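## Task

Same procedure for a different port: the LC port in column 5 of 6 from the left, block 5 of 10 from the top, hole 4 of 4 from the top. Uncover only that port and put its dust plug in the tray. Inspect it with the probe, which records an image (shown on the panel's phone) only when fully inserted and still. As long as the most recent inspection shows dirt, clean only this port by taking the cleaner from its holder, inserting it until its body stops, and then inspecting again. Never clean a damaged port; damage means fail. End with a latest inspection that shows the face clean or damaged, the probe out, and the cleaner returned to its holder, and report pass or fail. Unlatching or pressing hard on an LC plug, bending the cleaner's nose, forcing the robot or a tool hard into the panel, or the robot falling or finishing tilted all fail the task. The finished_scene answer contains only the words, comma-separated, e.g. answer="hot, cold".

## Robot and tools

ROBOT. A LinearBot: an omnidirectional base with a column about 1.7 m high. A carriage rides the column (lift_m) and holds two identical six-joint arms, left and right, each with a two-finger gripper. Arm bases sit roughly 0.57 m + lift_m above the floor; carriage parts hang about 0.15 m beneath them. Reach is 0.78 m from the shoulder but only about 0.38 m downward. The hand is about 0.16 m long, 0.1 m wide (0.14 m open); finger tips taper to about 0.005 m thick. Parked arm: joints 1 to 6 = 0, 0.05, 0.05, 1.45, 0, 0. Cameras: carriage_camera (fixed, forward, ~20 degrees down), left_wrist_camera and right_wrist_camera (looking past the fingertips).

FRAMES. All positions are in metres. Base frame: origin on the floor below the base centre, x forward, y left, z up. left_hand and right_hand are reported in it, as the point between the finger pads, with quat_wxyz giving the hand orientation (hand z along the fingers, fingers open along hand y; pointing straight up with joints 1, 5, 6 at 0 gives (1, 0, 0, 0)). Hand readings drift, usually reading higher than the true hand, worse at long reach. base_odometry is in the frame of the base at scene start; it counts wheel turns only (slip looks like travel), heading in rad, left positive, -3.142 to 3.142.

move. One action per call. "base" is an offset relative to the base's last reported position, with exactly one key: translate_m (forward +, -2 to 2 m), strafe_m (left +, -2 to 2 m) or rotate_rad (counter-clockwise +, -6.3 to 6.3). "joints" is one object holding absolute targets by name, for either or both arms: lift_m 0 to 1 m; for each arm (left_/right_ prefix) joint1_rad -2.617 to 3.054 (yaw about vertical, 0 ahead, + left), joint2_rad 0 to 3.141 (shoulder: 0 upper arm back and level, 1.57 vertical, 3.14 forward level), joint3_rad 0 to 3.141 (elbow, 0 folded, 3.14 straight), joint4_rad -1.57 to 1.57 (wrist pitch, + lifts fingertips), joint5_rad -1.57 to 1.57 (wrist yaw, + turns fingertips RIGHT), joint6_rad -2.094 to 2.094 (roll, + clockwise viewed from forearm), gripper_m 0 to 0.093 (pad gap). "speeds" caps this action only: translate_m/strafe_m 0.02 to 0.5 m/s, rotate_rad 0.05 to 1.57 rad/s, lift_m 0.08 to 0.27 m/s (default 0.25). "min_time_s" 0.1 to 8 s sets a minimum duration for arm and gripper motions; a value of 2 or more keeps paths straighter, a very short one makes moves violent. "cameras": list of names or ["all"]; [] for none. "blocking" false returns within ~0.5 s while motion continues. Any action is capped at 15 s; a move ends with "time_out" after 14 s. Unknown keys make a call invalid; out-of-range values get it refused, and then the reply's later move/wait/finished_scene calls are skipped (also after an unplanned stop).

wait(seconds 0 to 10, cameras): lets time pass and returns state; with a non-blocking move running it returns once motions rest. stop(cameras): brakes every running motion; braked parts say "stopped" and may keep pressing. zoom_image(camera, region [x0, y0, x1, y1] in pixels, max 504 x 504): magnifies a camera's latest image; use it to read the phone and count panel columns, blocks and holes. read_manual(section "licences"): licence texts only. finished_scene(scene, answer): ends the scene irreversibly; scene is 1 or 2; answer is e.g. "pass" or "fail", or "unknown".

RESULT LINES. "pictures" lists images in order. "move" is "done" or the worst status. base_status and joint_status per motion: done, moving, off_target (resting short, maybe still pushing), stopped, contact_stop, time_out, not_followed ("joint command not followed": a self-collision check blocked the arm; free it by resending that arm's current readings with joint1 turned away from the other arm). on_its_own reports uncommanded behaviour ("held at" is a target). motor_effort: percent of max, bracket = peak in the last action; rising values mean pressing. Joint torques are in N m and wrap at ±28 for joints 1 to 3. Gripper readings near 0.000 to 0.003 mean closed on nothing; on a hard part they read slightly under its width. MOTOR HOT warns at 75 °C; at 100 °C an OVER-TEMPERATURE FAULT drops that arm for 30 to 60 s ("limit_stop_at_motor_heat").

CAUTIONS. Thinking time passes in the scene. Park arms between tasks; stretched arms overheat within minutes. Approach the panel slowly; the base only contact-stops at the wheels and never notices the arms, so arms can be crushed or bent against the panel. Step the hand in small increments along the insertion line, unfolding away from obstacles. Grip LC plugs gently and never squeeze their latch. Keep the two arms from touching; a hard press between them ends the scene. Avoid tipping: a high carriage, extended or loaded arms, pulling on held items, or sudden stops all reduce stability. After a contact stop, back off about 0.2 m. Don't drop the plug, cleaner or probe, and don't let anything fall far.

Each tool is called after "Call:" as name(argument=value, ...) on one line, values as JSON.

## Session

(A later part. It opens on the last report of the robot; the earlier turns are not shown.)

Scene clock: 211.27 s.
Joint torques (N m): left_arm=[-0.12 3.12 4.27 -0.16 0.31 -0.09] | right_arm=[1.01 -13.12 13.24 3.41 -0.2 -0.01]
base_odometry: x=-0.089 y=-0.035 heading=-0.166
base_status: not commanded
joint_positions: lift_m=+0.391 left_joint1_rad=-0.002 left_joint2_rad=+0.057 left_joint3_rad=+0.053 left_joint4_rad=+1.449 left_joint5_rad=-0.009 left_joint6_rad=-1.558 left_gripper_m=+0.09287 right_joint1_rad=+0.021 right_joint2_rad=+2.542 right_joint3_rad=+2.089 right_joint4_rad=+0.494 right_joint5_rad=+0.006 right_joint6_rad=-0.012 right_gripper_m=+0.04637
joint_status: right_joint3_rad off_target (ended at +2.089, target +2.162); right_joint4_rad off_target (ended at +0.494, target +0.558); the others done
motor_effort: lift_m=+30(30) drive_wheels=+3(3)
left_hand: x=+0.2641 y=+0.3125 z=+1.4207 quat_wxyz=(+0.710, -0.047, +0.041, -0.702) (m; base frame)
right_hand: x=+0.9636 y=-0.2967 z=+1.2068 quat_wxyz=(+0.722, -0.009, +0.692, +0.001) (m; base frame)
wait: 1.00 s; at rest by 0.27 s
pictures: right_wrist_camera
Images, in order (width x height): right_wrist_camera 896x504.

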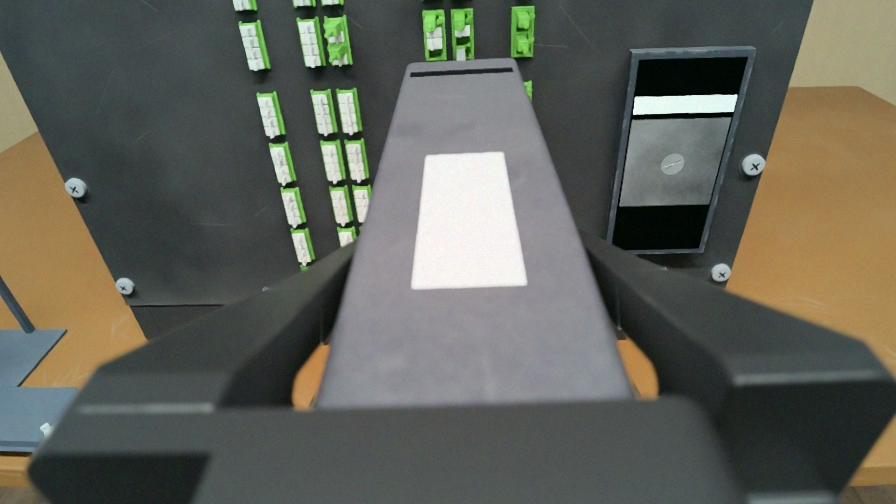

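Call:
move(base={"translate_m": -0.008}, speeds={"translate_m": 0.02})

Call:
move(joints={"right_joint4_rad": 0.575}, min_time_s=0.4)

Call:
move(base={"translate_m": -0.02}, speeds={"translate_m": 0.03}, cameras=["right_wrist_camera"])

Call:
move(base={"translate_m": -0.17}, speeds={"translate_m": 0.12})

Call:
move(joints={"right_joint1_rad": 0.07, "right_joint2_rad": 1.87, "right_joint3_rad": 1.125, "right_joint4_rad": 0.865}, min_time_s=1.5)

Call:
move(joints={"right_joint1_rad": 0, "right_joint2_rad": 0.05, "right_joint3_rad": 0.05, "right_joint4_rad": 1.45, "right_joint5_rad": 0, "lift_m": 0.32}, base={"translate_m": -0.04}, min_time_s=2)

Call:
move(base={"strafe_m": -0.63}, speeds={"strafe_m": 0.25}, joints={"left_joint6_rad": 0}, cameras=["carriage_camera"])

Scene clock: 213.23 s.
Joint torques (N m): left_arm=[-0.12 3.12 4.27 -0.16 0.31 -0.09] | right_arm=[0.98 -15.73 10.55 3.41 -0.19 0.01]
move: done
base_odometry: x=-0.097 y=-0.034 heading=-0.166
base_status: done
joint_positions: lift_m=+0.391 left_joint1_rad=-0.002 left_joint2_rad=+0.057 left_joint3_rad=+0.053 left_joint4_rad=+1.450 left_joint5_rad=-0.009 left_joint6_rad=-1.558 left_gripper_m=+0.09287 right_joint1_rad=+0.021 right_joint2_rad=+2.568 right_joint3_rad=+2.124 right_joint4_rad=+0.495 right_joint5_rad=+0.007 right_joint6_rad=-0.012 right_gripper_m=+0.04637
joint_status: not commanded
motor_effort: lift_m=+30(30) drive_wheels=-4(9)
left_hand: x=+0.2640 y=+0.3125 z=+1.4208 quat_wxyz=(+0.710, -0.047, +0.041, -0.702) (m; base frame)
right_hand: x=+0.9678 y=-0.2967 z=+1.2051 quat_wxyz=(+0.725, -0.009, +0.689, +0.001) (m; base frame)
pictures: none

Scene clock: 213.93 s.
Joint torques (N m): left_arm=[-0.13 3.12 4.27 -0.16 0.31 -0.09] | right_arm=[0.91 -15.69 10.55 3.58 -0.2 0]
move: off_target
base_odometry: x=-0.097 y=-0.034 heading=-0.166
base_status: not commanded
joint_positions: lift_m=+0.391 left_joint1_rad=-0.002 left_joint2_rad=+0.057 left_joint3_rad=+0.053 left_joint4_rad=+1.450 left_joint5_rad=-0.009 left_joint6_rad=-1.558 left_gripper_m=+0.09287 right_joint1_rad=+0.021 right_joint2_rad=+2.568 right_joint3_rad=+2.124 right_joint4_rad=+0.496 right_joint5_rad=+0.007 right_joint6_rad=-0.012 right_gripper_m=+0.04637
joint_status: right_joint4_rad off_target (ended at +0.496, target +0.575)
motor_effort: lift_m=+30(30) drive_wheels=-4(5)
left_hand: x=+0.2640 y=+0.3125 z=+1.4208 quat_wxyz=(+0.710, -0.047, +0.041, -0.702) (m; base frame)
right_hand: x=+0.9677 y=-0.2967 z=+1.2053 quat_wxyz=(+0.725, -0.009, +0.689, +0.001) (m; base frame)
pictures: none

Scene clock: 215.10 s.
Joint torques (N m): left_arm=[-0.13 3.11 4.26 -0.17 0.31 -0.09] | right_arm=[1.01 -15.58 10.47 3.51 -0.18 0]
move: done
base_odometry: x=-0.116 y=-0.031 heading=-0.165
base_status: done
joint_positions: lift_m=+0.391 left_joint1_rad=-0.002 left_joint2_rad=+0.057 left_joint3_rad=+0.053 left_joint4_rad=+1.450 left_joint5_rad=-0.009 left_joint6_rad=-1.558 left_gripper_m=+0.09287 right_joint1_rad=+0.021 right_joint2_rad=+2.568 right_joint3_rad=+2.124 right_joint4_rad=+0.505 right_joint5_rad=+0.007 right_joint6_rad=-0.012 right_gripper_m=+0.04637
joint_status: not commanded
motor_effort: lift_m=+30(30) drive_wheels=-6(11)
left_hand: x=+0.2639 y=+0.3125 z=+1.4208 quat_wxyz=(+0.710, -0.047, +0.041, -0.702) (m; base frame)
right_hand: x=+0.9676 y=-0.2967 z=+1.2076 quat_wxyz=(+0.728, -0.009, +0.685, +0.001) (m; base frame)
pictures: right_wrist_camera
Images, in order (width x height): right_wrist_camera 896x504.

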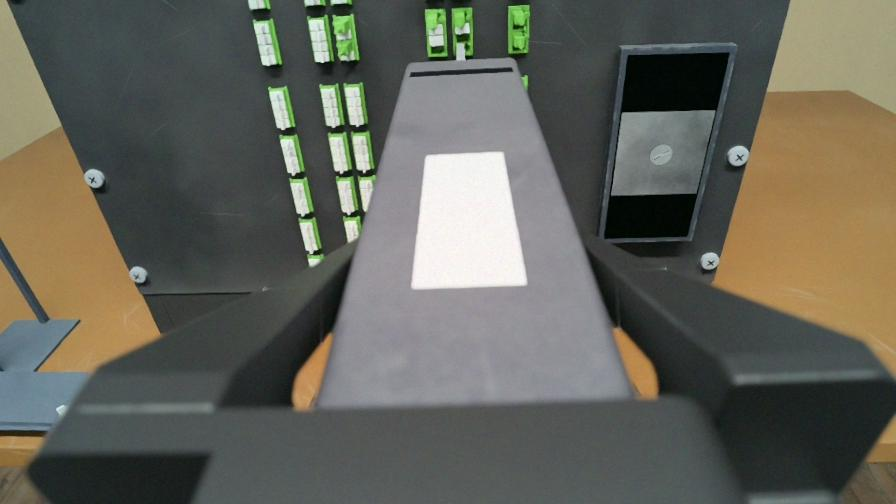

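Scene clock: 217.40 s.
Joint torques (N m): left_arm=[-0.13 3.14 4.29 -0.14 0.31 -0.09] | right_arm=[0.91 -15.57 10.76 3.47 -0.19 -0.02]
move: done
base_odometry: x=-0.284 y=-0.003 heading=-0.166
base_status: done
joint_positions: lift_m=+0.391 left_joint1_rad=-0.002 left_joint2_rad=+0.057 left_joint3_rad=+0.053 left_joint4_rad=+1.449 left_joint5_rad=-0.009 left_joint6_rad=-1.558 left_gripper_m=+0.09287 right_joint1_rad=+0.021 right_joint2_rad=+2.568 right_joint3_rad=+2.124 right_joint4_rad=+0.507 right_joint5_rad=+0.007 right_joint6_rad=-0.012 right_gripper_m=+0.04637
joint_status: not commanded
motor_effort: lift_m=+30(30) drive_wheels=-6(12)
left_hand: x=+0.2642 y=+0.3125 z=+1.4207 quat_wxyz=(+0.710, -0.047, +0.042, -0.702) (m; base frame)
right_hand: x=+0.9676 y=-0.2967 z=+1.2081 quat_wxyz=(+0.729, -0.009, +0.685, +0.001) (m; base frame)
pictures: none

Scene clock: 219.20 s.
Joint torques (N m): left_arm=[-0.13 3.12 4.27 -0.15 0.31 -0.09] | right_arm=[0.92 -15.86 6.86 3.53 -0.18 -0.01]
move: off_target
base_odometry: x=-0.284 y=-0.003 heading=-0.166
base_status: not commanded
joint_positions: lift_m=+0.391 left_joint1_rad=-0.002 left_joint2_rad=+0.057 left_joint3_rad=+0.053 left_joint4_rad=+1.449 left_joint5_rad=-0.009 left_joint6_rad=-1.558 left_gripper_m=+0.09287 right_joint1_rad=+0.064 right_joint2_rad=+1.929 right_joint3_rad=+1.125 right_joint4_rad=+0.786 right_joint5_rad=+0.005 right_joint6_rad=-0.012 right_gripper_m=+0.04637
joint_status: right_joint4_rad off_target (ended at +0.786, target +0.865); the others done
motor_effort: lift_m=+30(30) drive_wheels=-5(6)
left_hand: x=+0.2642 y=+0.3125 z=+1.4207 quat_wxyz=(+0.710, -0.047, +0.042, -0.702) (m; base frame)
right_hand: x=+0.8040 y=-0.2754 z=+1.2088 quat_wxyz=(+0.701, -0.025, +0.713, +0.016) (m; base frame)
pictures: none

Scene clock: 221.53 s.
Joint torques (N m): left_arm=[-0.13 3.12 4.27 -0.16 0.3 -0.09] | right_arm=[-0.36 3.75 5.19 0.22 -0.15 -0.02]
move: done
base_odometry: x=-0.323 y=+0.004 heading=-0.167
base_status: done
joint_positions: lift_m=+0.320 left_joint1_rad=-0.002 left_joint2_rad=+0.057 left_joint3_rad=+0.053 left_joint4_rad=+1.450 left_joint5_rad=-0.009 left_joint6_rad=-1.558 left_gripper_m=+0.09287 right_joint1_rad=+0.007 right_joint2_rad=+0.061 right_joint3_rad=+0.054 right_joint4_rad=+1.430 right_joint5_rad=+0.004 right_joint6_rad=-0.012 right_gripper_m=+0.04637
joint_status: all done
motor_effort: lift_m=+26(28) drive_wheels=-5(13)
left_hand: x=+0.2640 y=+0.3125 z=+1.3502 quat_wxyz=(+0.710, -0.047, +0.041, -0.702) (m; base frame)
right_hand: x=+0.2698 y=-0.3115 z=+1.3498 quat_wxyz=(+0.997, +0.001, +0.074, -0.003) (m; base frame)
pictures: none

Scene clock: 225.43 s.
Joint torques (N m): left_arm=[-0.13 3.22 4.22 -0.25 0.23 0.21] | right_arm=[-0.32 3.7 5.15 0.2 -0.15 -0.01]
move: done
base_odometry: x=-0.428 y=-0.617 heading=-0.167
base_status: done
joint_positions: lift_m=+0.320 left_joint1_rad=-0.002 left_joint2_rad=+0.057 left_joint3_rad=+0.053 left_joint4_rad=+1.450 left_joint5_rad=-0.009 left_joint6_rad=-0.013 left_gripper_m=+0.09288 right_joint1_rad=+0.006 right_joint2_rad=+0.061 right_joint3_rad=+0.054 right_joint4_rad=+1.431 right_joint5_rad=+0.002 right_joint6_rad=-0.012 right_gripper_m=+0.04637
joint_status: all done
motor_effort: lift_m=+26(26) drive_wheels=-1(8)
left_hand: x=+0.2640 y=+0.3125 z=+1.3502 quat_wxyz=(+0.998, -0.005, +0.062, -0.007) (m; base frame)
right_hand: x=+0.2696 y=-0.3111 z=+1.3498 quat_wxyz=(+0.997, +0.000, +0.073, -0.003) (m; base frame)
pictures: carriage_camera
Images, in order (width x height): carriage_camera 896x504.

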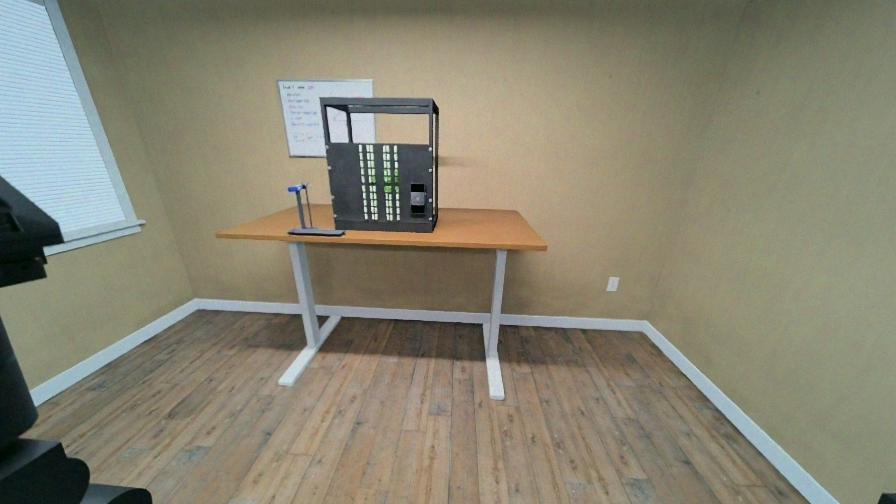

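Call:
move(base={"translate_m": 0.2}, speeds={"translate_m": 0.2}, joints={"left_joint1_rad": -0.24, "left_joint2_rad": 2.66, "left_joint3_rad": 1.75, "left_joint4_rad": 1.44, "left_joint5_rad": -0.20, "left_joint6_rad": 0}, min_time_s=2.5)

Call:
move(base={"translate_m": 0.13}, speeds={"translate_m": 0.08})

Call:
wait(seconds=0.5, cameras=["left_wrist_camera"])

Scene clock: 228.77 s.
Joint torques (N m): left_arm=[-0.79 -12.85 6.45 1.42 0.04 0.22] | right_arm=[-0.28 3.78 5.27 0.13 -0.13 0]
move: done
base_odometry: x=-0.231 y=-0.651 heading=-0.167
base_status: done
joint_positions: lift_m=+0.320 left_joint1_rad=-0.234 left_joint2_rad=+2.638 left_joint3_rad=+1.730 left_joint4_rad=+1.440 left_joint5_rad=-0.184 left_joint6_rad=-0.013 left_gripper_m=+0.09288 right_joint1_rad=+0.006 right_joint2_rad=+0.061 right_joint3_rad=+0.053 right_joint4_rad=+1.436 right_joint5_rad=+0.002 right_joint6_rad=-0.012 right_gripper_m=+0.04637
joint_status: all done
motor_effort: lift_m=+26(26) drive_wheels=-4(10)
left_hand: x=+0.8813 y=+0.1888 z=+1.1256 quat_wxyz=(+0.863, -0.025, +0.500, -0.061) (m; base frame)
right_hand: x=+0.2687 y=-0.3111 z=+1.3496 quat_wxyz=(+0.997, +0.000, +0.071, -0.003) (m; base frame)
pictures: none

Scene clock: 231.10 s.
Joint torques (N m): left_arm=[-0.7 -12.85 6.48 1.42 0.06 0.22] | right_arm=[-0.28 3.73 5.33 0.11 -0.11 -0.01]
move: done
base_odometry: x=-0.103 y=-0.673 heading=-0.168
base_status: done
joint_positions: lift_m=+0.320 left_joint1_rad=-0.235 left_joint2_rad=+2.638 left_joint3_rad=+1.730 left_joint4_rad=+1.440 left_joint5_rad=-0.185 left_joint6_rad=-0.013 left_gripper_m=+0.09288 right_joint1_rad=+0.006 right_joint2_rad=+0.060 right_joint3_rad=+0.053 right_joint4_rad=+1.439 right_joint5_rad=+0.001 right_joint6_rad=-0.012 right_gripper_m=+0.04637
joint_status: not commanded
motor_effort: lift_m=+26(26) drive_wheels=+3(11)
left_hand: x=+0.8811 y=+0.1880 z=+1.1256 quat_wxyz=(+0.863, -0.025, +0.500, -0.062) (m; base frame)
right_hand: x=+0.2676 y=-0.3110 z=+1.3497 quat_wxyz=(+0.998, +0.000, +0.069, -0.003) (m; base frame)
pictures: none

Scene clock: 231.60 s.
Joint torques (N m): left_arm=[-0.66 -12.85 6.42 1.41 0.05 0.22] | right_arm=[-0.35 3.85 5.29 0.08 -0.11 0]
base_odometry: x=-0.103 y=-0.673 heading=-0.168
base_status: done
joint_positions: lift_m=+0.320 left_joint1_rad=-0.235 left_joint2_rad=+2.638 left_joint3_rad=+1.730 left_joint4_rad=+1.440 left_joint5_rad=-0.185 left_joint6_rad=-0.013 left_gripper_m=+0.09288 right_joint1_rad=+0.006 right_joint2_rad=+0.060 right_joint3_rad=+0.053 right_joint4_rad=+1.439 right_joint5_rad=+0.001 right_joint6_rad=-0.012 right_gripper_m=+0.04637
joint_status: not commanded
motor_effort: lift_m=+26(26) drive_wheels=-3(11)
left_hand: x=+0.8811 y=+0.1880 z=+1.1256 quat_wxyz=(+0.863, -0.025, +0.500, -0.062) (m; base frame)
right_hand: x=+0.2676 y=-0.3110 z=+1.3497 quat_wxyz=(+0.998, +0.000, +0.069, -0.003) (m; base frame)
wait: 0.50 s; at rest by 0.27 s
pictures: left_wrist_camera
Images, in order (width x height): left_wrist_camera 896x504.

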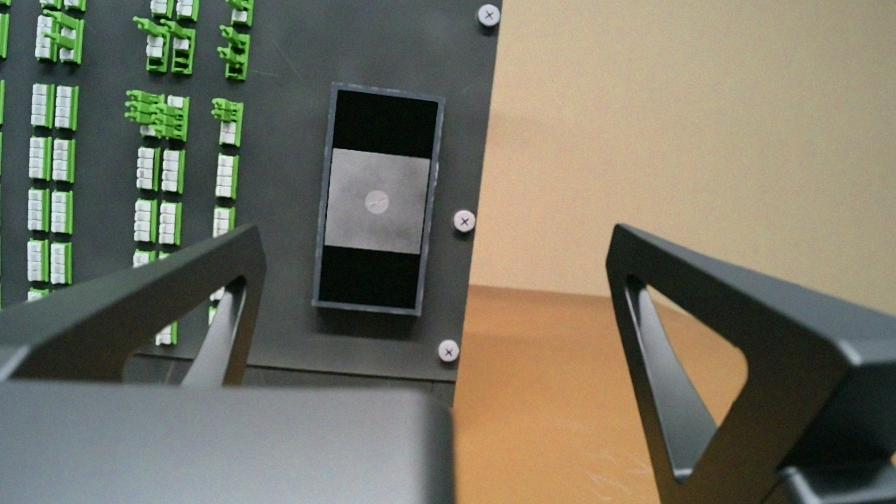

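Call:
zoom_image(camera="left_wrist_camera", region=[360, 186, 394, 220])

Call:
zoom_image(camera="left_wrist_camera", region=[130, 0, 260, 90])

Scaled by 14.824 from the camera's 896x504 image, which has a finer 1280x720 frame.

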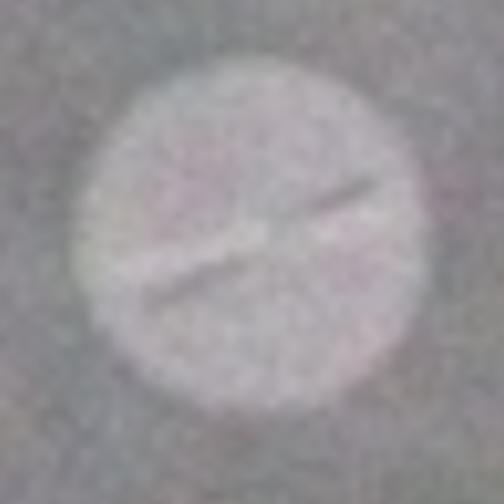

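Scaled by 3.877 from the camera's 896x504 image, which has a finer 1280x720 frame.

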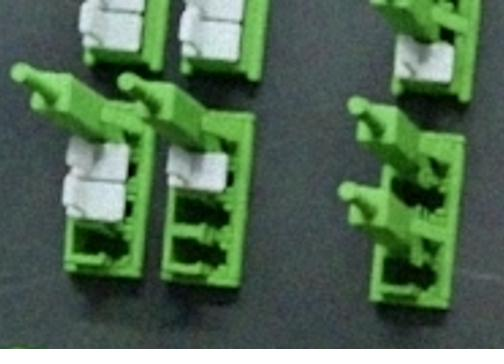

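Call:
finished_scene(scene=2, answer="fail")

The scene is finished: the task was done.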